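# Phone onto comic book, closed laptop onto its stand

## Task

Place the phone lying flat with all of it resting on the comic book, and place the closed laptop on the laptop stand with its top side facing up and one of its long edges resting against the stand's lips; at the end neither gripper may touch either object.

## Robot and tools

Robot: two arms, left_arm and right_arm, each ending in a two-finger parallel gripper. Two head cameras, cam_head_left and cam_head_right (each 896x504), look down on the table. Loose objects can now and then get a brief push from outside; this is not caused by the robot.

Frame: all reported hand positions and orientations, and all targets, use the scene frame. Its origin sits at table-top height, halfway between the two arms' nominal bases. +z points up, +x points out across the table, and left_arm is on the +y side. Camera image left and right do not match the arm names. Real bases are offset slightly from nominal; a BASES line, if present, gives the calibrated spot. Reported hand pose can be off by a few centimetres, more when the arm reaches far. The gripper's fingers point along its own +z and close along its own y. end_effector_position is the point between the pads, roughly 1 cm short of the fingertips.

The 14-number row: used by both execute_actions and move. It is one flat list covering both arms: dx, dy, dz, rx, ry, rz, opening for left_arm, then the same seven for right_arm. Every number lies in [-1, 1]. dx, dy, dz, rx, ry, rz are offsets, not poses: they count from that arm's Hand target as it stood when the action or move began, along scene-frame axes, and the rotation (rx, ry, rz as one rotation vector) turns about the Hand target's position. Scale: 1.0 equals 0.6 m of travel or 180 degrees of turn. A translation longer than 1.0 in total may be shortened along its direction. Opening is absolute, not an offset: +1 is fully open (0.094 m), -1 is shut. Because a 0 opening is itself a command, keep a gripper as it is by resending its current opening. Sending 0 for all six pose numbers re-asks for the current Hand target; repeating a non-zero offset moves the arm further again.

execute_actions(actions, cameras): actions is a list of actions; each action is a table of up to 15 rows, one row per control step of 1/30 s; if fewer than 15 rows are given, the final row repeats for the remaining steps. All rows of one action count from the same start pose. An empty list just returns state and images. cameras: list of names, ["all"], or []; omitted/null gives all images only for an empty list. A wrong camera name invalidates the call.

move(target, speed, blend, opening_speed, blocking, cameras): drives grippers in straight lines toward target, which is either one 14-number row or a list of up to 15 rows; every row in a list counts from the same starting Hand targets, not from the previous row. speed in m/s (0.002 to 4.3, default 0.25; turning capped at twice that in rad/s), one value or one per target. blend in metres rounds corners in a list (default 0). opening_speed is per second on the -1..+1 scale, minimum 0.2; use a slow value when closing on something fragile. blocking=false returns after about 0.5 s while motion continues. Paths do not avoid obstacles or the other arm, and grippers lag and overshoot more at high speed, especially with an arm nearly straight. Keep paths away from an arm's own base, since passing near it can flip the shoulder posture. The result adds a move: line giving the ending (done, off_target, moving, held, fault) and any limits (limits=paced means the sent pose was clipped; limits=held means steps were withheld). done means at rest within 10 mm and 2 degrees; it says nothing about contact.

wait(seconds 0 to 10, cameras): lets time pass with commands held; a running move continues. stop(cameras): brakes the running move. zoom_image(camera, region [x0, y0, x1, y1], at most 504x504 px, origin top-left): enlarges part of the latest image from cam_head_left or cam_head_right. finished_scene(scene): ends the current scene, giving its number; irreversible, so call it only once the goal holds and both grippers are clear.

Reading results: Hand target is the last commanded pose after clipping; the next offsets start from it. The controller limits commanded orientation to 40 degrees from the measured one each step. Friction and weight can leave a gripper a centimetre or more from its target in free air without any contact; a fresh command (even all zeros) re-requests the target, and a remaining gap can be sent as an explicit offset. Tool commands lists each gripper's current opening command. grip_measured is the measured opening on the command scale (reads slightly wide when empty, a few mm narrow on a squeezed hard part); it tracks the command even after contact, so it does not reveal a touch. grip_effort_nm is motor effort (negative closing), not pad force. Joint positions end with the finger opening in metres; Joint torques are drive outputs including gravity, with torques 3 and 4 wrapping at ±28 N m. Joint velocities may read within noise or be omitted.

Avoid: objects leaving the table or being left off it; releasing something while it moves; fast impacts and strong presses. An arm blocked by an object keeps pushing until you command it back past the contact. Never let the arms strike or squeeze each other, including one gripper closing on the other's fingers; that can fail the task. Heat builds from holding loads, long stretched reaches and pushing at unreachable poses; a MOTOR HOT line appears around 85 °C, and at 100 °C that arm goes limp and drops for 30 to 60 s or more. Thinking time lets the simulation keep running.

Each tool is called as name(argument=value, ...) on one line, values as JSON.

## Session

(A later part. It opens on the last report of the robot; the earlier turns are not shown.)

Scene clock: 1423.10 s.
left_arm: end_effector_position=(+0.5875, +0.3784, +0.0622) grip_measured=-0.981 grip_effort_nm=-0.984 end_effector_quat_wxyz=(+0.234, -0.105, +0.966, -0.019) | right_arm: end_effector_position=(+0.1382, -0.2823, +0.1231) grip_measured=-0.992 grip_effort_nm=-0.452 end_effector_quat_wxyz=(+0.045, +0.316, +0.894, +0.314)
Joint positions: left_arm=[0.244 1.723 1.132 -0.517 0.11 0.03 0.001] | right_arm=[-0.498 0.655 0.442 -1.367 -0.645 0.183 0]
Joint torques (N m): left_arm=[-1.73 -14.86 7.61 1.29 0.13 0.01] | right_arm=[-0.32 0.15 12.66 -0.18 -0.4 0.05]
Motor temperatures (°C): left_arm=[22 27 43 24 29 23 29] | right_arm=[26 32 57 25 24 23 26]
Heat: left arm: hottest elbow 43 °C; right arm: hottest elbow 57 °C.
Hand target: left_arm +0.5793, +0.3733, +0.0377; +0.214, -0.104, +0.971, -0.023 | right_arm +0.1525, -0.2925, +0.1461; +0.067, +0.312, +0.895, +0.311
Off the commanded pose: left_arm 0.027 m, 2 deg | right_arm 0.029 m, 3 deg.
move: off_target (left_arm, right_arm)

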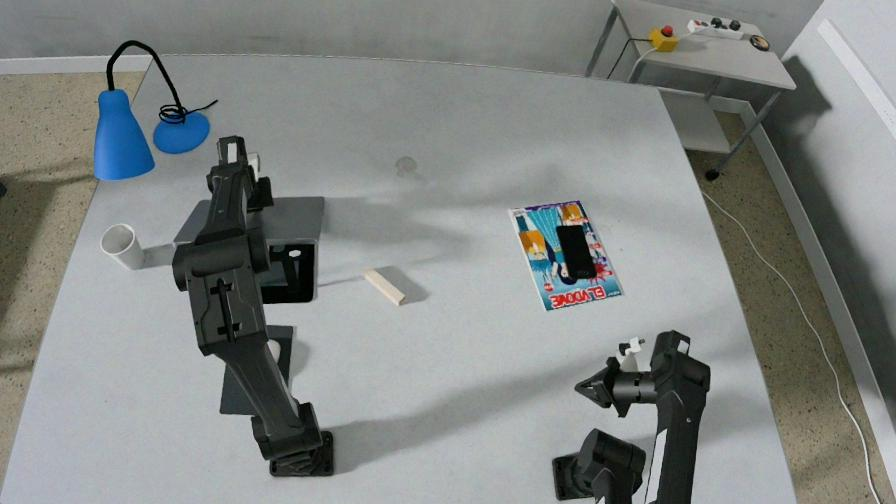

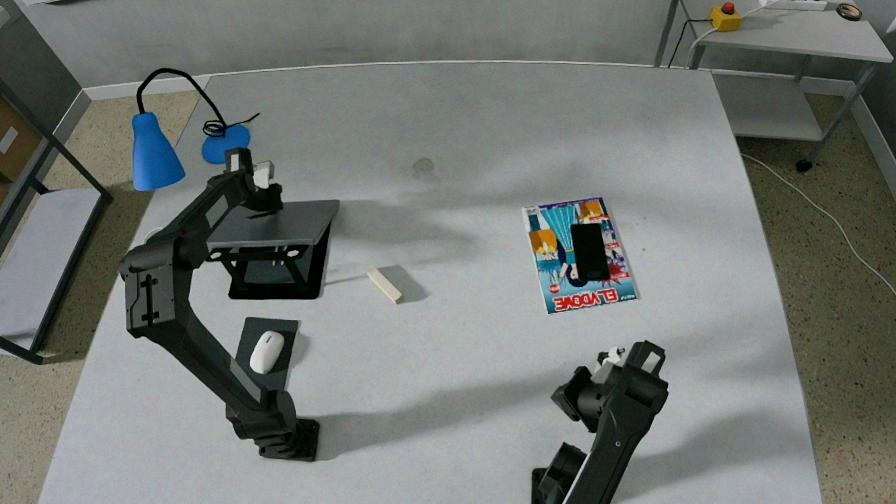

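move(target=[[0,0,0.07,0,0,0,-1,0,0,0,0,0,0,-1],[-0.14,0,0.2,0,0,0,-1,0,0,0,0,0,0,-1]], speed=0.08, cameras=[])

move(target=[[0,0,-0.04,0,0,0,-1,0,0,0,0,0,0,-1]], speed=0.04, cameras=[])

move(target=[[0,0,-0.03,0,0,0,-1,0,0,0,0,0,0,-1]], speed=0.03, cameras=["all"])

zoom_image(camera="cam_head_right", region=[160, 120, 360, 310])

Scene clock: 1430.03 s.
left_arm: end_effector_position=(+0.5037, +0.3690, +0.1554) grip_measured=-0.981 grip_effort_nm=-0.979 end_effector_quat_wxyz=(+0.215, -0.101, +0.971, -0.024) | right_arm: end_effector_position=(+0.1382, -0.2823, +0.1231) grip_measured=-0.992 grip_effort_nm=-0.447 end_effector_quat_wxyz=(+0.045, +0.316, +0.894, +0.314)
Joint positions: left_arm=[0.279 1.422 1.058 -0.788 0.13 0.072 0.001] | right_arm=[-0.498 0.655 0.442 -1.367 -0.645 0.183 0]
Joint torques (N m): left_arm=[-0.09 -14.68 9.59 0.62 0.21 0.11] | right_arm=[-0.38 0.21 12.67 -0.18 -0.39 0.05]
Motor temperatures (°C): left_arm=[22 27 43 24 29 23 29] | right_arm=[26 32 57 25 24 23 26]
Heat: left arm: hottest elbow 43 °C; right arm: hottest elbow 57 °C.
Hand target: left_arm +0.4954, +0.3733, +0.1576; +0.214, -0.104, +0.971, -0.023 | right_arm +0.1525, -0.2925, +0.1461; +0.067, +0.312, +0.895, +0.311
Off the commanded pose: left_arm 0.010 m, 0 deg | right_arm 0.029 m, 3 deg.
move: off_target (right_arm)
No camera images: "cameras" was empty.

Scene clock: 1431.13 s.
left_arm: end_effector_position=(+0.4967, +0.3668, +0.1396) grip_measured=-0.981 grip_effort_nm=-0.984 end_effector_quat_wxyz=(+0.213, -0.101, +0.971, -0.024) | right_arm: end_effector_position=(+0.1382, -0.2823, +0.1231) grip_measured=-0.992 grip_effort_nm=-0.447 end_effector_quat_wxyz=(+0.045, +0.316, +0.894, +0.314)
Joint positions: left_arm=[0.279 1.422 1.014 -0.75 0.13 0.072 0.001] | right_arm=[-0.498 0.655 0.442 -1.367 -0.645 0.183 0]
Joint torques (N m): left_arm=[-0.73 -12.4 9.43 1.62 0.21 0.08] | right_arm=[-0.38 0.21 12.67 -0.18 -0.39 0.05]
Motor temperatures (°C): left_arm=[22 27 43 24 29 23 30] | right_arm=[26 32 57 25 24 23 26]
Heat: left arm: hottest elbow 43 °C; right arm: hottest elbow 57 °C.
Hand target: left_arm +0.4953, +0.3733, +0.1336; +0.214, -0.104, +0.971, -0.023 | right_arm +0.1525, -0.2925, +0.1461; +0.067, +0.312, +0.895, +0.311
Off the commanded pose: left_arm 0.009 m, 0 deg | right_arm 0.029 m, 3 deg.
move: off_target (right_arm)
No camera images: "cameras" was empty.

Scene clock: 1432.23 s.
left_arm: end_effector_position=(+0.4968, +0.3668, +0.1228) grip_measured=-0.981 grip_effort_nm=-0.979 end_effector_quat_wxyz=(+0.214, -0.101, +0.971, -0.024) | right_arm: end_effector_position=(+0.1382, -0.2823, +0.1231) grip_measured=-0.992 grip_effort_nm=-0.452 end_effector_quat_wxyz=(+0.045, +0.316, +0.894, +0.314)
Joint positions: left_arm=[0.279 1.441 0.984 -0.698 0.13 0.072 0.001] | right_arm=[-0.498 0.655 0.442 -1.367 -0.645 0.183 0]
Joint torques (N m): left_arm=[-0.09 -12.86 9.18 1.83 0.2 0.13] | right_arm=[-0.38 0.21 12.7 -0.17 -0.39 0.05]
Motor temperatures (°C): left_arm=[22 27 43 24 29 23 30] | right_arm=[26 32 57 25 24 23 26]
Heat: left arm: hottest elbow 43 °C; right arm: hottest elbow 57 °C.
Hand target: left_arm +0.4953, +0.3733, +0.1156; +0.214, -0.104, +0.971, -0.023 | right_arm +0.1525, -0.2925, +0.1461; +0.067, +0.312, +0.895, +0.311
Off the commanded pose: left_arm 0.010 m, 0 deg | right_arm 0.029 m, 3 deg.
move: off_target (right_arm)

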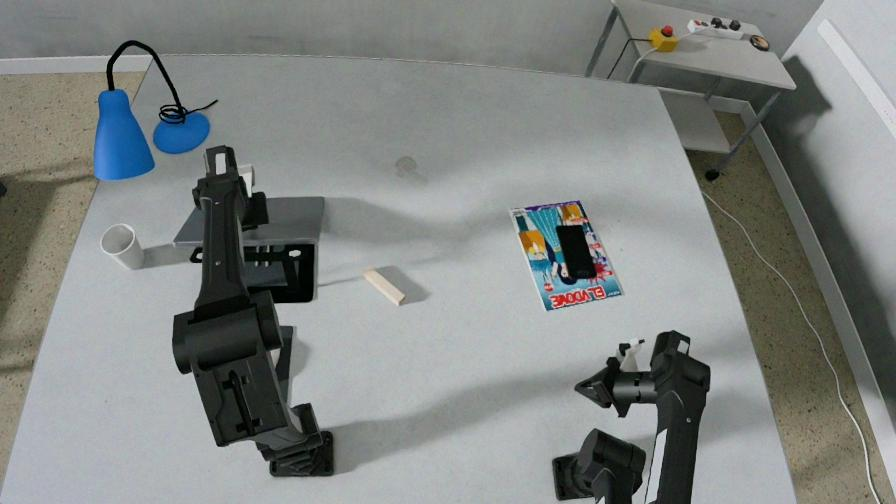

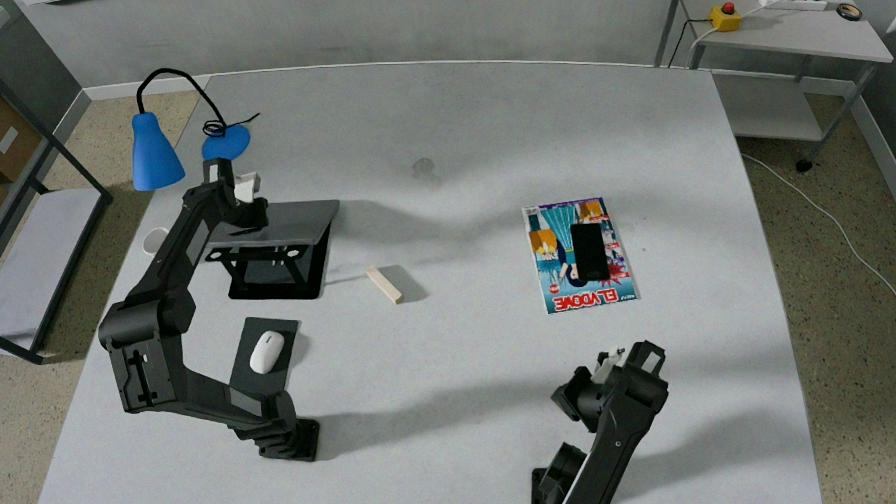

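Scaled by 2.520.

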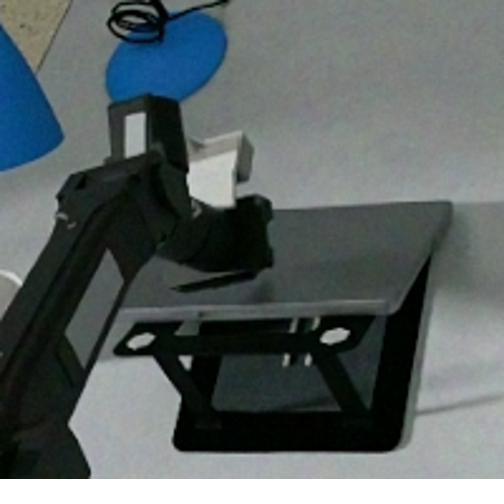

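move(target=[[0,0,-0.025,0,0,0,-1,0,0,0,0,0,0,-1]], speed=0.03, cameras=[])

move(target=[[0,0,-0.025,0,0,0,-1,0,0,0,0,0,0,-1]], speed=0.03, cameras=["all"])

zoom_image(camera="cam_head_right", region=[160, 120, 360, 310])

Scene clock: 1436.00 s.
left_arm: end_effector_position=(+0.4994, +0.3676, +0.1128) grip_measured=-0.981 grip_effort_nm=-0.984 end_effector_quat_wxyz=(+0.221, -0.100, +0.970, -0.023) | right_arm: end_effector_position=(+0.1382, -0.2823, +0.1231) grip_measured=-0.992 grip_effort_nm=-0.452 end_effector_quat_wxyz=(+0.045, +0.316, +0.894, +0.314)
Joint positions: left_arm=[0.279 1.455 0.966 -0.653 0.131 0.072 0.001] | right_arm=[-0.498 0.655 0.442 -1.367 -0.645 0.183 0]
Joint torques (N m): left_arm=[-0.79 -11.34 8.77 1.5 0.17 0.1] | right_arm=[-0.32 0.21 12.67 -0.2 -0.39 0.05]
Motor temperatures (°C): left_arm=[22 27 42 24 29 23 30] | right_arm=[26 32 57 25 24 23 26]
Heat: left arm: hottest elbow 42 °C; right arm: hottest elbow 57 °C.
Hand target: left_arm +0.4954, +0.3734, +0.1007; +0.214, -0.104, +0.971, -0.023 | right_arm +0.1525, -0.2925, +0.1461; +0.067, +0.312, +0.895, +0.311
Off the commanded pose: left_arm 0.014 m, 1 deg | right_arm 0.029 m, 3 deg.
move: off_target (left_arm, right_arm)
No camera images: "cameras" was empty.

Scene clock: 1436.97 s.
left_arm: end_effector_position=(+0.5050, +0.3691, +0.1082) grip_measured=-0.981 grip_effort_nm=-0.984 end_effector_quat_wxyz=(+0.234, -0.099, +0.967, -0.021) | right_arm: end_effector_position=(+0.1382, -0.2823, +0.1231) grip_measured=-0.992 grip_effort_nm=-0.447 end_effector_quat_wxyz=(+0.045, +0.316, +0.894, +0.314)
Joint positions: left_arm=[0.279 1.464 0.954 -0.603 0.133 0.072 0.001] | right_arm=[-0.498 0.655 0.442 -1.367 -0.645 0.183 0]
Joint torques (N m): left_arm=[-0.5 -11.34 7.86 1.4 0.08 0.1] | right_arm=[-0.32 0.26 12.68 -0.2 -0.4 0.05]
Motor temperatures (°C): left_arm=[22 27 42 24 29 23 30] | right_arm=[26 32 57 25 24 23 26]
Heat: left arm: hottest elbow 42 °C; right arm: hottest elbow 57 °C.
Hand target: left_arm +0.4954, +0.3734, +0.0856; +0.214, -0.104, +0.971, -0.023 | right_arm +0.1525, -0.2925, +0.1461; +0.067, +0.312, +0.895, +0.311
Off the commanded pose: left_arm 0.025 m, 2 deg | right_arm 0.029 m, 3 deg.
move: off_target (left_arm, right_arm)

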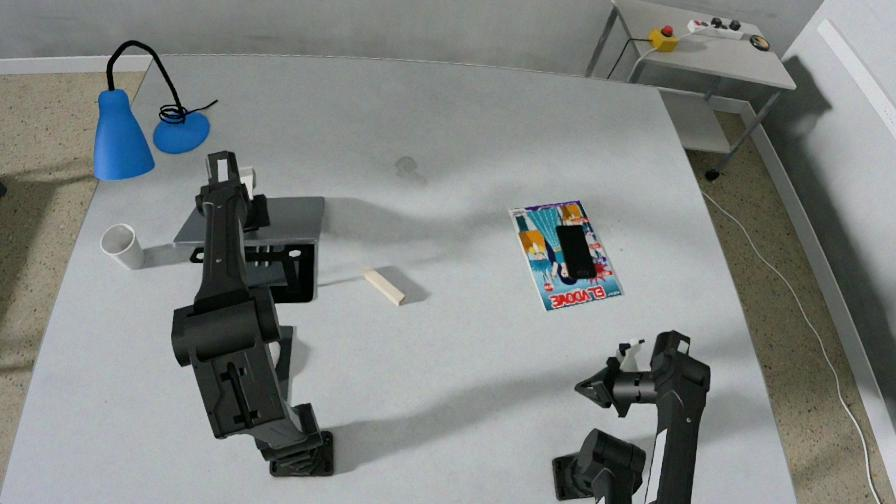

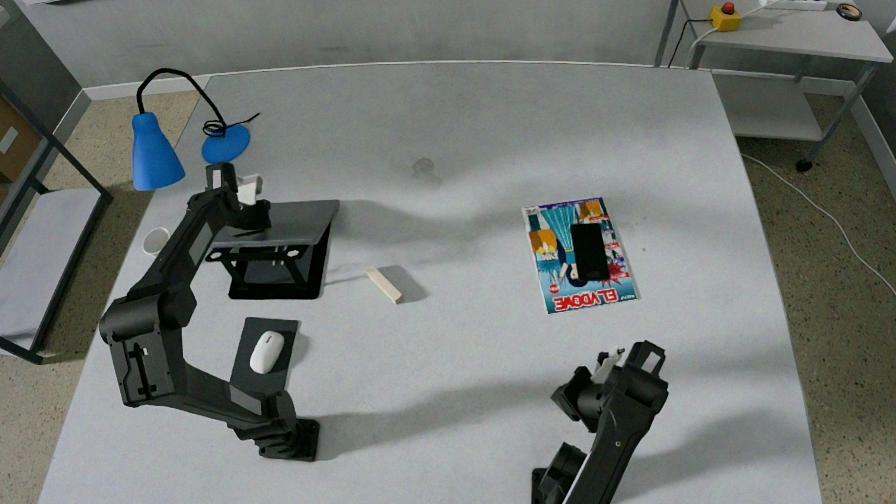

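Scaled by 2.520.

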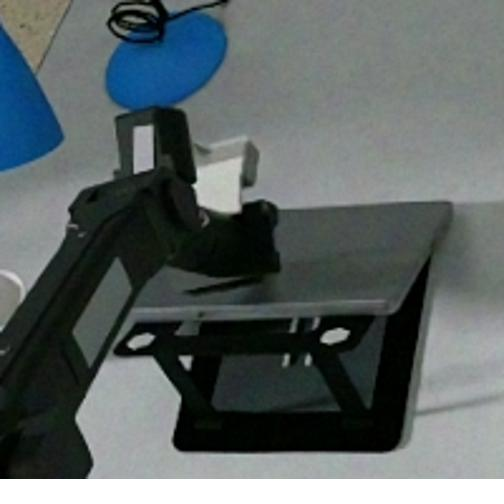

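move(target=[[0,0,0.15,0,0,0,-1,0,0,0,0,0,0,-1],[-0.2,0,0.2,0,0,0,-1,0,0,0,0,0,0,-1]], speed=0.1, cameras=["all"])

zoom_image(camera="cam_head_left", region=[160, 150, 340, 310])

zoom_image(camera="cam_head_right", region=[180, 150, 360, 310])

Scene clock: 1444.90 s.
left_arm: end_effector_position=(+0.3831, +0.3713, +0.2077) grip_measured=-0.981 grip_effort_nm=-0.984 end_effector_quat_wxyz=(+0.218, -0.101, +0.971, -0.022) | right_arm: end_effector_position=(+0.1382, -0.2823, +0.1231) grip_measured=-0.992 grip_effort_nm=-0.452 end_effector_quat_wxyz=(+0.045, +0.316, +0.894, +0.314)
Joint positions: left_arm=[0.404 1.075 0.905 -0.995 0.18 0.189 0.001] | right_arm=[-0.498 0.655 0.442 -1.367 -0.645 0.183 0]
Joint torques (N m): left_arm=[-0.67 -8.41 9.98 0.7 0.25 0.08] | right_arm=[-0.32 0.26 12.68 -0.17 -0.39 0.05]
Motor temperatures (°C): left_arm=[22 27 42 24 28 23 30] | right_arm=[26 32 57 25 24 23 26]
Heat: left arm: hottest elbow 42 °C; right arm: hottest elbow 57 °C.
Hand target: left_arm +0.3753, +0.3734, +0.2057; +0.214, -0.104, +0.971, -0.023 | right_arm +0.1525, -0.2925, +0.1461; +0.067, +0.312, +0.895, +0.311
Off the commanded pose: left_arm 0.008 m, 1 deg | right_arm 0.029 m, 3 deg.
move: off_target (right_arm)

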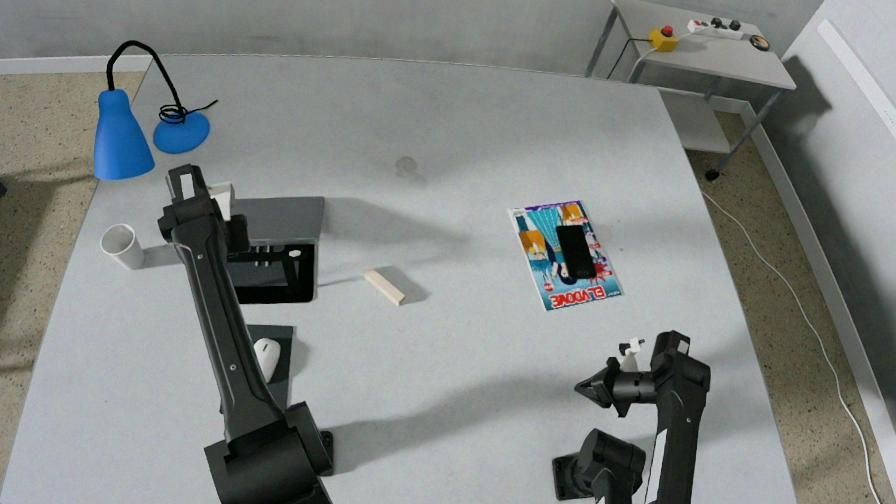

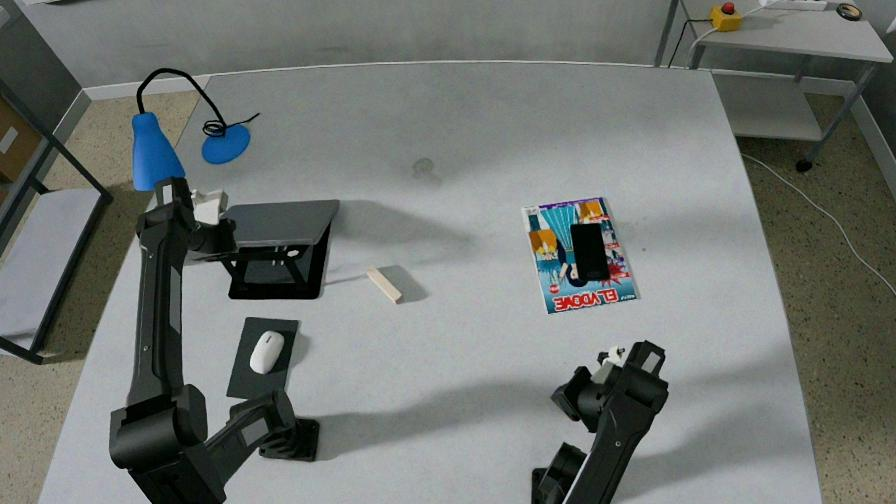

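Scaled by 2.800.

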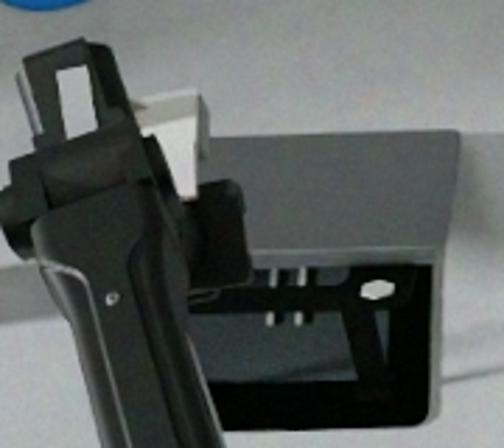

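Scaled by 2.800.

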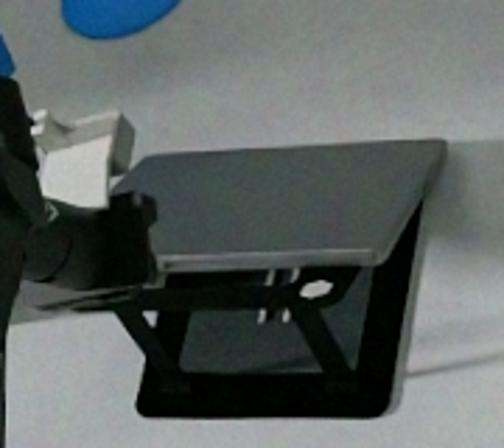

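move(target=[[0,0,-0.06,0,0,0,-1,0,0,0,0,0,0,-1]], speed=0.04, cameras=[])

move(target=[[0,0,-0.03,0,0,0,-1,0,0,0,0,0,0,-1]], speed=0.03, cameras=[])

move(target=[[0,0,-0.03,0,0,0,-1,0,0,0,0,0,0,-1]], speed=0.03, cameras=["all"])

zoom_image(camera="cam_head_left", region=[160, 150, 340, 310])

zoom_image(camera="cam_head_right", region=[180, 150, 360, 310])

Scene clock: 1450.50 s.
left_arm: end_effector_position=(+0.3759, +0.3681, +0.1763) grip_measured=-0.981 grip_effort_nm=-0.984 end_effector_quat_wxyz=(+0.215, -0.101, +0.971, -0.023) | right_arm: end_effector_position=(+0.1382, -0.2823, +0.1231) grip_measured=-0.992 grip_effort_nm=-0.452 end_effector_quat_wxyz=(+0.045, +0.316, +0.894, +0.314)
Joint positions: left_arm=[0.405 1.076 0.823 -0.919 0.18 0.19 0.001] | right_arm=[-0.498 0.655 0.442 -1.367 -0.645 0.183 0]
Joint torques (N m): left_arm=[-0.44 -7.06 10.02 1.68 0.2 0.1] | right_arm=[-0.32 0.21 12.7 -0.17 -0.39 0.06]
Motor temperatures (°C): left_arm=[22 27 42 24 28 23 30] | right_arm=[26 32 57 25 24 23 26]
Heat: left arm: hottest elbow 42 °C; right arm: hottest elbow 57 °C.
Hand target: left_arm +0.3754, +0.3734, +0.1696; +0.214, -0.104, +0.971, -0.023 | right_arm +0.1525, -0.2925, +0.1461; +0.067, +0.312, +0.895, +0.311
Off the commanded pose: left_arm 0.008 m, 0 deg | right_arm 0.029 m, 3 deg.
move: off_target (right_arm)
No camera images: "cameras" was empty.

Scene clock: 1451.60 s.
left_arm: end_effector_position=(+0.3761, +0.3682, +0.1579) grip_measured=-0.981 grip_effort_nm=-0.984 end_effector_quat_wxyz=(+0.214, -0.101, +0.971, -0.023) | right_arm: end_effector_position=(+0.1382, -0.2823, +0.1231) grip_measured=-0.992 grip_effort_nm=-0.447 end_effector_quat_wxyz=(+0.045, +0.316, +0.894, +0.314)
Joint positions: left_arm=[0.405 1.093 0.785 -0.864 0.18 0.19 0.001] | right_arm=[-0.498 0.655 0.442 -1.367 -0.645 0.183 0]
Joint torques (N m): left_arm=[-0.21 -7 9.7 1.52 0.21 0.11] | right_arm=[-0.32 0.26 12.67 -0.14 -0.4 0.04]
Motor temperatures (°C): left_arm=[22 27 42 24 28 23 30] | right_arm=[26 32 57 25 24 23 26]
Heat: left arm: hottest elbow 42 °C; right arm: hottest elbow 57 °C.
Hand target: left_arm +0.3753, +0.3733, +0.1516; +0.214, -0.104, +0.971, -0.023 | right_arm +0.1525, -0.2925, +0.1461; +0.067, +0.312, +0.895, +0.311
Off the commanded pose: left_arm 0.008 m, 0 deg | right_arm 0.029 m, 3 deg.
move: off_target (right_arm)
No camera images: "cameras" was empty.

Scene clock: 1452.60 s.
left_arm: end_effector_position=(+0.3769, +0.3691, +0.1541) grip_measured=-0.981 grip_effort_nm=-0.979 end_effector_quat_wxyz=(+0.223, -0.101, +0.969, -0.022) | right_arm: end_effector_position=(+0.1382, -0.2823, +0.1231) grip_measured=-0.992 grip_effort_nm=-0.452 end_effector_quat_wxyz=(+0.045, +0.316, +0.894, +0.314)
Joint positions: left_arm=[0.408 1.09 0.767 -0.832 0.184 0.19 0.001] | right_arm=[-0.498 0.655 0.442 -1.367 -0.645 0.183 0]
Joint torques (N m): left_arm=[-0.5 -5.42 7.95 2.36 0.06 0.06] | right_arm=[-0.32 0.26 12.67 -0.2 -0.4 0.05]
Motor temperatures (°C): left_arm=[22 27 42 24 28 23 30] | right_arm=[26 32 57 25 24 23 26]
Heat: left arm: hottest elbow 42 °C; right arm: hottest elbow 57 °C.
Hand target: left_arm +0.3754, +0.3734, +0.1338; +0.214, -0.104, +0.971, -0.023 | right_arm +0.1525, -0.2925, +0.1461; +0.067, +0.312, +0.895, +0.311
Off the commanded pose: left_arm 0.021 m, 1 deg | right_arm 0.029 m, 3 deg.
move: off_target (left_arm, right_arm)

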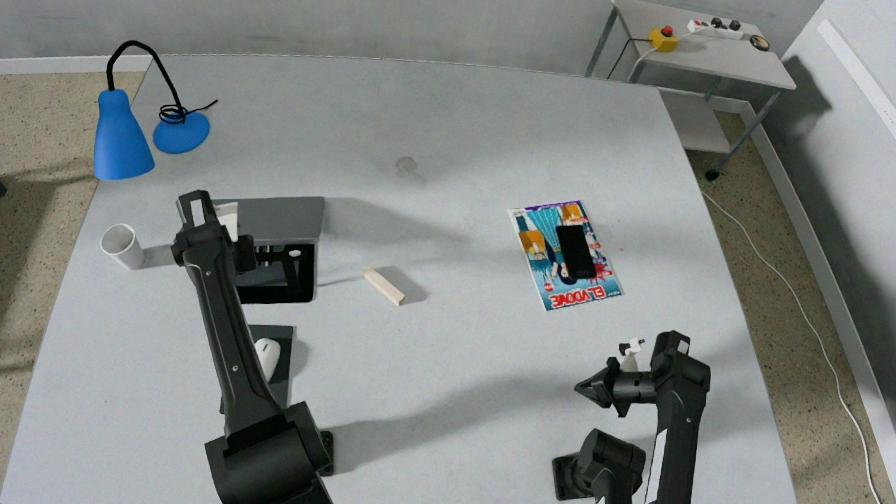

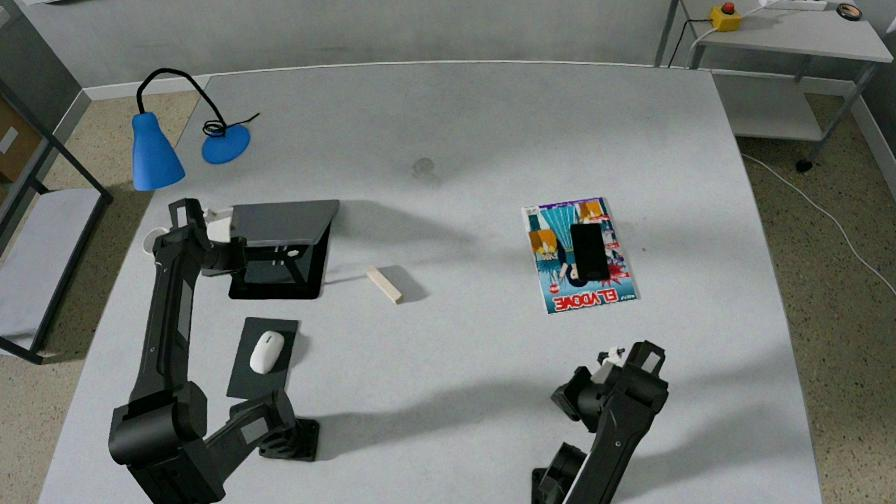

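Scaled by 2.800.

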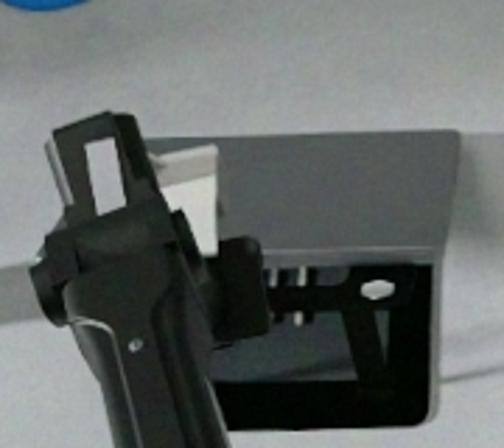

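Scaled by 2.800.

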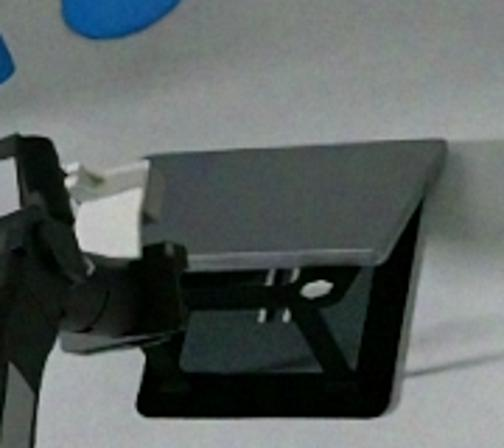

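move(target=[[-0.02,0,0.06,0,0,0,-1,0,0,0,0,0,0,-1],[0.03,0,0.06,0,0,0,-1,0,0,0,0,0,0,-1]], speed=0.05, cameras=[])

move(target=[[0,0,-0.045,0,0,0,-1,0,0,0,0,0,0,-1]], speed=0.03, cameras=["all"])

zoom_image(camera="cam_head_left", region=[160, 150, 340, 310])

zoom_image(camera="cam_head_right", region=[180, 150, 360, 310])

Scene clock: 1462.13 s.
left_arm: end_effector_position=(+0.3648, +0.3657, +0.1407) grip_measured=-0.981 grip_effort_nm=-0.979 end_effector_quat_wxyz=(+0.181, -0.111, +0.977, -0.034) | right_arm: end_effector_position=(+0.1382, -0.2823, +0.1231) grip_measured=-0.992 grip_effort_nm=-0.447 end_effector_quat_wxyz=(+0.045, +0.316, +0.894, +0.314)
Joint positions: left_arm=[0.411 1.118 0.772 -0.897 0.178 0.184 0.001] | right_arm=[-0.498 0.655 0.442 -1.367 -0.645 0.183 0]
Joint torques (N m): left_arm=[-2.96 -7.59 17.07 1.22 -0.01 -0.06] | right_arm=[-0.26 0.21 12.67 -0.18 -0.4 0.05]
Motor temperatures (°C): left_arm=[22 27 41 24 28 23 30] | right_arm=[26 32 57 25 24 23 26]
Heat: left arm: hottest elbow 41 °C; right arm: hottest elbow 57 °C.
Hand target: left_arm +0.3933, +0.3733, +0.1696; +0.214, -0.104, +0.971, -0.023 | right_arm +0.1525, -0.2925, +0.1461; +0.067, +0.312, +0.895, +0.311
Off the commanded pose: left_arm 0.041 m, 4 deg | right_arm 0.029 m, 3 deg.
move: off_target (left_arm, right_arm)
No camera images: "cameras" was empty.

Scene clock: 1463.37 s.
left_arm: end_effector_position=(+0.3710, +0.3698, +0.1372) grip_measured=-0.981 grip_effort_nm=-0.984 end_effector_quat_wxyz=(+0.187, -0.111, +0.976, -0.028) | right_arm: end_effector_position=(+0.1382, -0.2823, +0.1231) grip_measured=-0.992 grip_effort_nm=-0.452 end_effector_quat_wxyz=(+0.045, +0.316, +0.894, +0.314)
Joint positions: left_arm=[0.411 1.136 0.772 -0.866 0.171 0.184 0.001] | right_arm=[-0.498 0.655 0.442 -1.367 -0.645 0.183 0]
Joint torques (N m): left_arm=[-2.73 -6.53 12.15 3.21 0.19 -0.06] | right_arm=[-0.32 0.21 12.68 -0.16 -0.39 0.05]
Motor temperatures (°C): left_arm=[22 27 41 24 28 23 30] | right_arm=[26 32 57 25 24 23 26]
Heat: left arm: hottest elbow 41 °C; right arm: hottest elbow 57 °C.
Hand target: left_arm +0.3934, +0.3733, +0.1427; +0.214, -0.104, +0.971, -0.023 | right_arm +0.1525, -0.2925, +0.1461; +0.067, +0.312, +0.895, +0.311
Off the commanded pose: left_arm 0.023 m, 3 deg | right_arm 0.029 m, 3 deg.
move: off_target (left_arm, right_arm)

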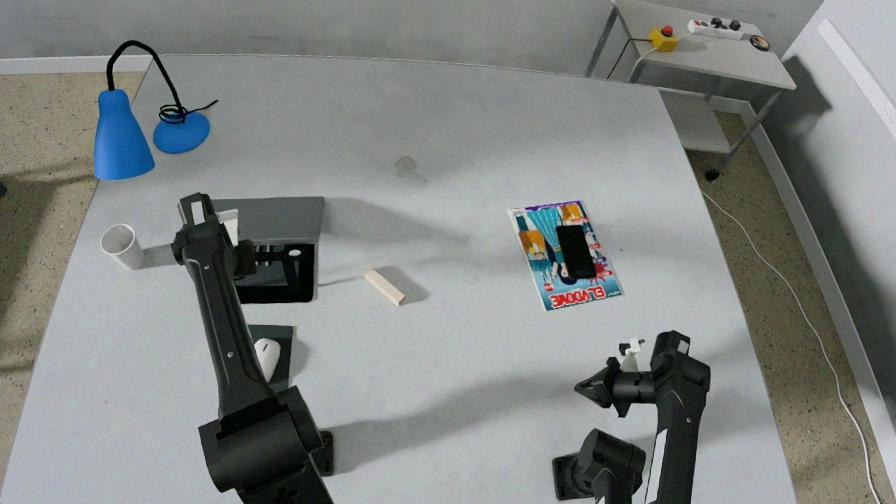

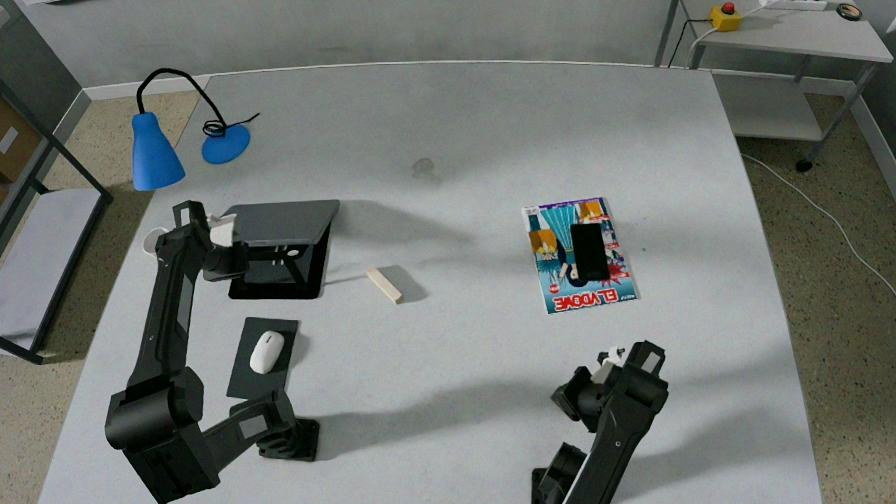

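Scaled by 2.800.

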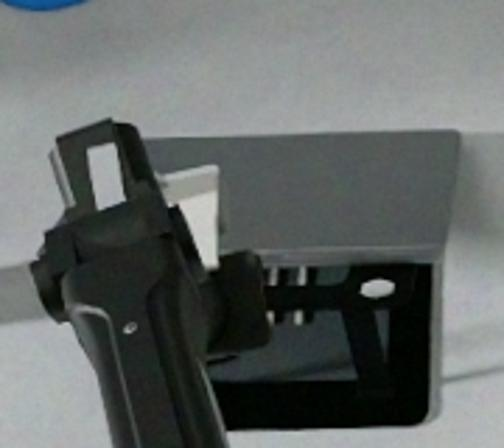

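Scaled by 2.800.

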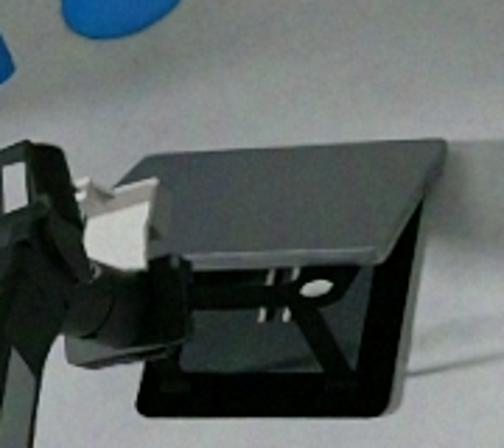

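move(target=[[-0.06,0,0.02,0,0,0,-1,0,0,0,0,0,0,-1],[-0.06,0,0.12,0,0,0,-1,0,0,0,0,0,0,-1],[0.03,0,0.12,0,0,0,-1,0,0,0,0,0,0,-1]], speed=0.08, cameras=["all"])

zoom_image(camera="cam_head_left", region=[160, 150, 340, 310])

zoom_image(camera="cam_head_right", region=[180, 150, 360, 310])

Scene clock: 1470.27 s.
left_arm: end_effector_position=(+0.3827, +0.3665, +0.1843) grip_measured=-0.981 grip_effort_nm=-0.984 end_effector_quat_wxyz=(+0.179, -0.110, +0.977, -0.034) | right_arm: end_effector_position=(+0.1382, -0.2823, +0.1231) grip_measured=-0.992 grip_effort_nm=-0.452 end_effector_quat_wxyz=(+0.045, +0.316, +0.894, +0.314)
Joint positions: left_arm=[0.388 1.132 0.901 -1.015 0.17 0.164 0.001] | right_arm=[-0.498 0.655 0.442 -1.367 -0.645 0.183 0]
Joint torques (N m): left_arm=[-2.37 -7.94 17.74 1.47 0.01 -0.08] | right_arm=[-0.38 0.26 12.68 -0.18 -0.39 0.05]
Motor temperatures (°C): left_arm=[22 26 41 24 28 23 30] | right_arm=[26 32 58 25 24 23 26]
Heat: left arm: hottest elbow 41 °C; right arm: hottest elbow 58 °C.
Hand target: left_arm +0.4114, +0.3732, +0.2146; +0.214, -0.104, +0.971, -0.023 | right_arm +0.1525, -0.2925, +0.1461; +0.067, +0.312, +0.895, +0.311
Off the commanded pose: left_arm 0.042 m, 4 deg | right_arm 0.029 m, 3 deg.
move: off_target (left_arm, right_arm)

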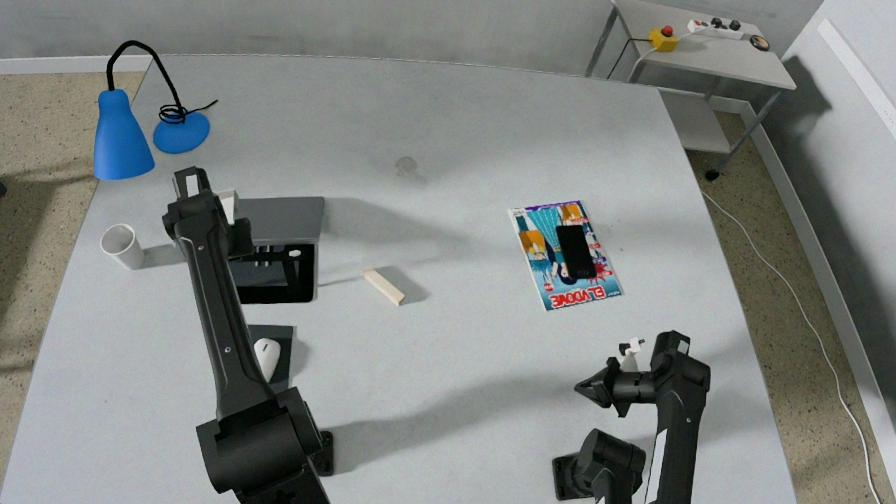

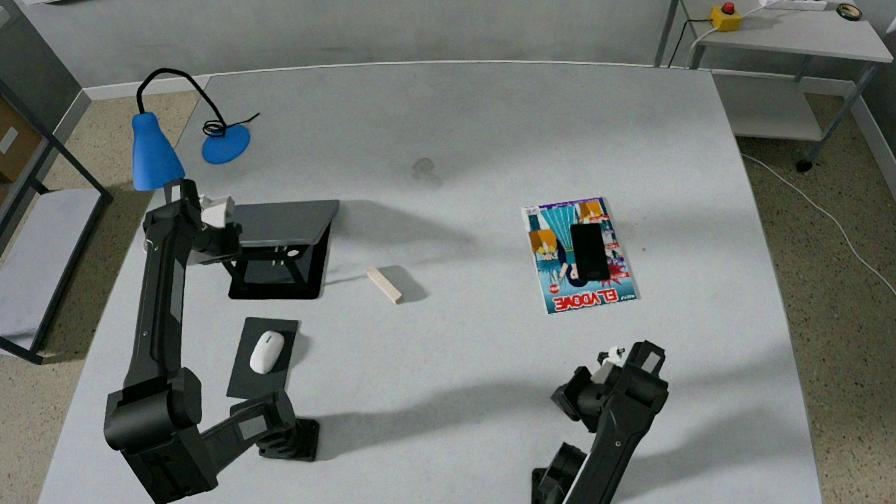

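Scaled by 2.800.

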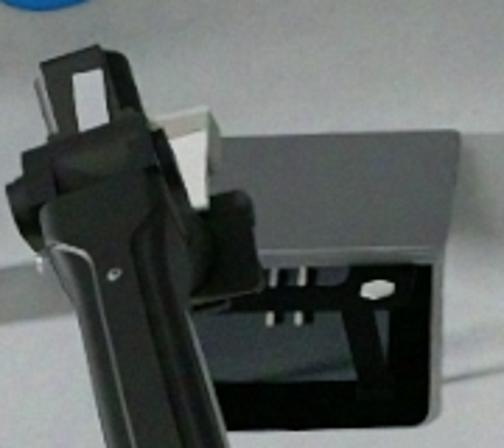

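Scaled by 2.800.

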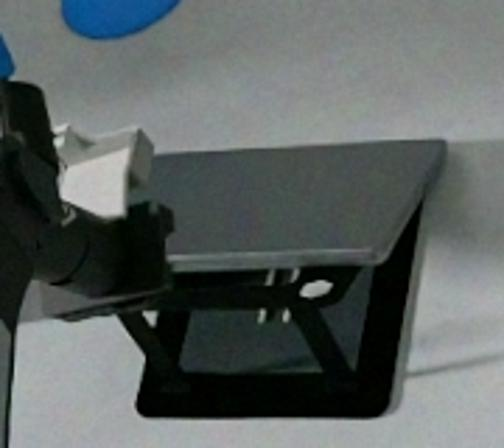

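move(target=[[-0.01,0,-0.105,0,0,0,-1,0,0,0,0,0,0,-1]], speed=0.05, cameras=[])

move(target=[[0.04,0,-0.0,0,0,0,-1,0,0,0,0,0,0,-1]], speed=0.03, cameras=["all"])

zoom_image(camera="cam_head_left", region=[160, 150, 340, 310])

zoom_image(camera="cam_head_right", region=[180, 150, 360, 310])

Scene clock: 1475.80 s.
left_arm: end_effector_position=(+0.4034, +0.3757, +0.1577) grip_measured=-0.981 grip_effort_nm=-0.984 end_effector_quat_wxyz=(+0.215, -0.107, +0.971, -0.022) | right_arm: end_effector_position=(+0.1382, -0.2823, +0.1231) grip_measured=-0.992 grip_effort_nm=-0.447 end_effector_quat_wxyz=(+0.045, +0.316, +0.894, +0.314)
Joint positions: left_arm=[0.388 1.174 0.842 -0.836 0.169 0.163 0.001] | right_arm=[-0.498 0.655 0.442 -1.367 -0.645 0.183 0]
Joint torques (N m): left_arm=[-1.08 -8 9.85 1.7 0.01 -0.01] | right_arm=[-0.44 0.21 12.66 -0.18 -0.39 0.05]
Motor temperatures (°C): left_arm=[22 26 41 24 28 23 30] | right_arm=[26 32 58 25 24 23 26]
Heat: left arm: hottest elbow 41 °C; right arm: hottest elbow 58 °C.
Hand target: left_arm +0.4053, +0.3732, +0.1515; +0.214, -0.104, +0.971, -0.023 | right_arm +0.1525, -0.2925, +0.1461; +0.067, +0.312, +0.895, +0.311
Off the commanded pose: left_arm 0.007 m, 0 deg | right_arm 0.029 m, 3 deg.
move: off_target (right_arm)
No camera images: "cameras" was empty.

Scene clock: 1477.03 s.
left_arm: end_effector_position=(+0.4118, +0.3719, +0.1417) grip_measured=-0.981 grip_effort_nm=-0.979 end_effector_quat_wxyz=(+0.203, -0.108, +0.973, -0.026) | right_arm: end_effector_position=(+0.1382, -0.2823, +0.1231) grip_measured=-0.992 grip_effort_nm=-0.452 end_effector_quat_wxyz=(+0.045, +0.316, +0.894, +0.314)
Joint positions: left_arm=[0.368 1.222 0.842 -0.811 0.162 0.145 0.001] | right_arm=[-0.498 0.655 0.442 -1.367 -0.645 0.183 0]
Joint torques (N m): left_arm=[-2.67 -7.82 14.01 1.29 -0.06 -0.09] | right_arm=[-0.38 0.26 12.68 -0.2 -0.39 0.05]
Motor temperatures (°C): left_arm=[22 26 42 24 28 23 30] | right_arm=[26 32 58 25 24 23 26]
Heat: left arm: hottest elbow 42 °C; right arm: hottest elbow 58 °C.
Hand target: left_arm +0.4293, +0.3733, +0.1516; +0.214, -0.104, +0.971, -0.023 | right_arm +0.1525, -0.2925, +0.1461; +0.067, +0.312, +0.895, +0.311
Off the commanded pose: left_arm 0.020 m, 1 deg | right_arm 0.029 m, 3 deg.
move: off_target (left_arm, right_arm)

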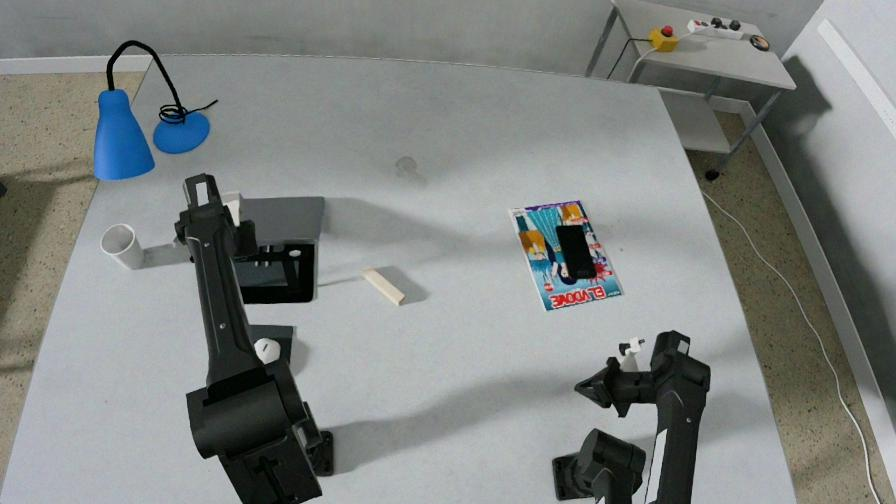

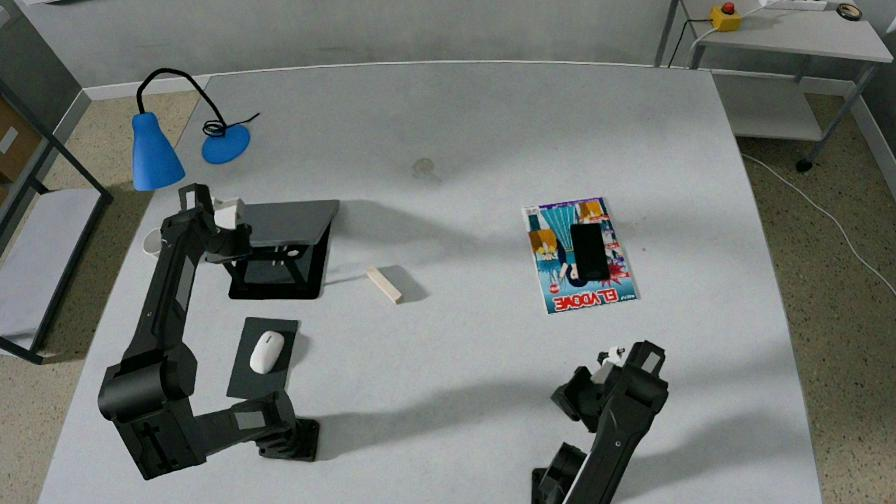

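Scaled by 2.800.

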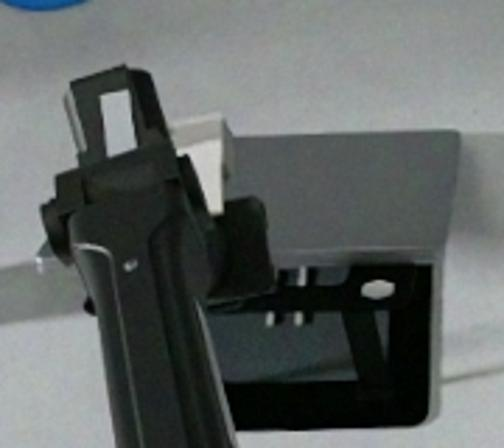

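Scaled by 2.800.

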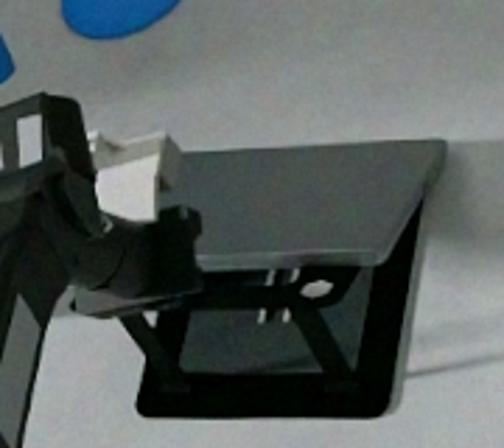

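move(target=[[0.035,0,0.01,0,0,0,-1,0,0,0,0,0,0,-1]], speed=0.03, cameras=["all"])

zoom_image(camera="cam_head_left", region=[160, 150, 340, 310])

zoom_image(camera="cam_head_right", region=[180, 150, 360, 310])

Scene clock: 1480.80 s.
left_arm: end_effector_position=(+0.4235, +0.3690, +0.1326) grip_measured=-0.981 grip_effort_nm=-0.979 end_effector_quat_wxyz=(+0.189, -0.109, +0.975, -0.029) | right_arm: end_effector_position=(+0.1382, -0.2823, +0.1231) grip_measured=-0.992 grip_effort_nm=-0.447 end_effector_quat_wxyz=(+0.045, +0.316, +0.894, +0.314)
Joint positions: left_arm=[0.347 1.275 0.868 -0.809 0.153 0.125 0.001] | right_arm=[-0.498 0.655 0.442 -1.367 -0.645 0.183 0]
Joint torques (N m): left_arm=[-2.32 -9.7 16.65 0.91 -0.05 -0.06] | right_arm=[-0.38 0.26 12.68 -0.16 -0.39 0.05]
Motor temperatures (°C): left_arm=[22 26 42 24 28 23 30] | right_arm=[26 32 58 25 24 23 26]
Heat: left arm: hottest elbow 42 °C; right arm: hottest elbow 58 °C.
Hand target: left_arm +0.4504, +0.3733, +0.1578; +0.214, -0.104, +0.971, -0.023 | right_arm +0.1525, -0.2925, +0.1461; +0.067, +0.312, +0.895, +0.311
Off the commanded pose: left_arm 0.037 m, 3 deg | right_arm 0.029 m, 3 deg.
move: off_target (left_arm, right_arm)

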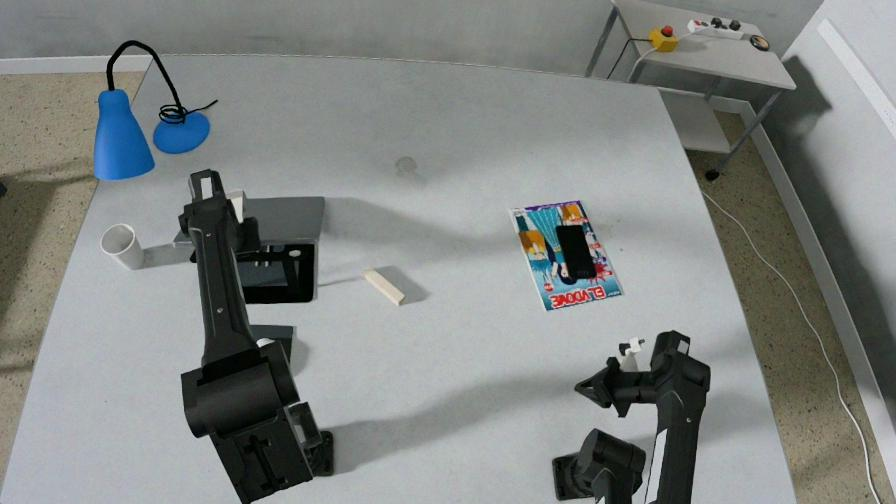

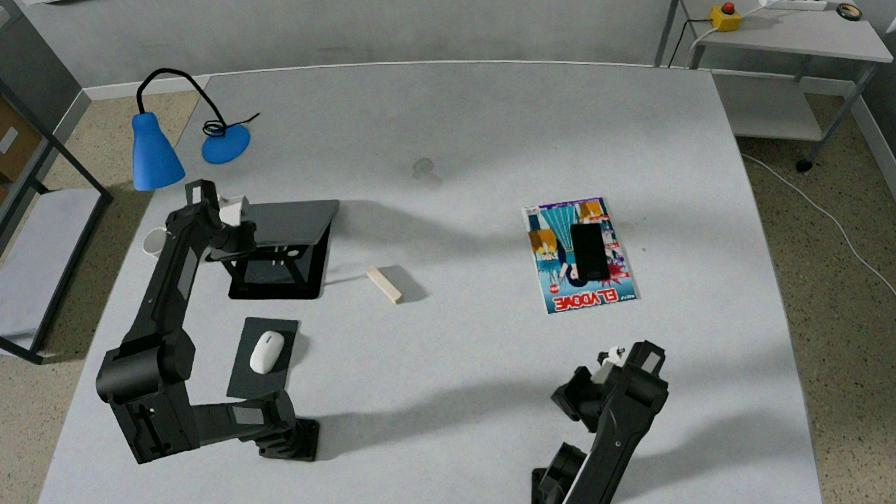

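Scaled by 2.800.

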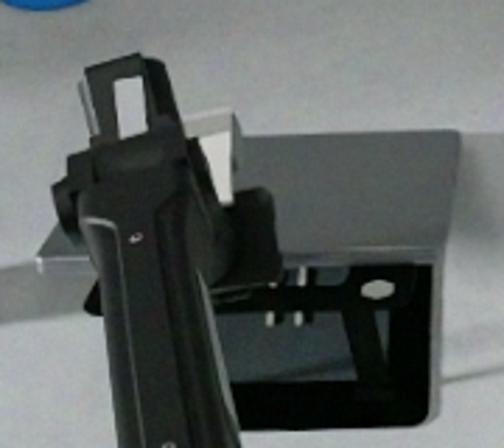

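Scaled by 2.800.

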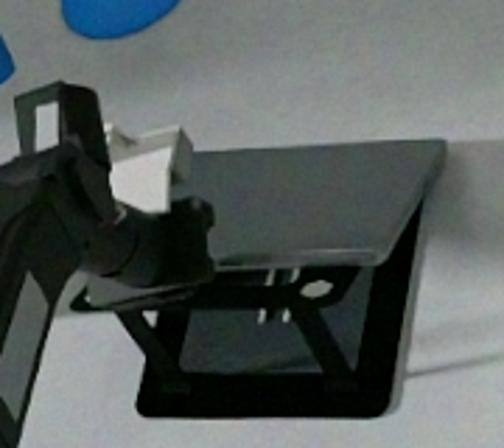

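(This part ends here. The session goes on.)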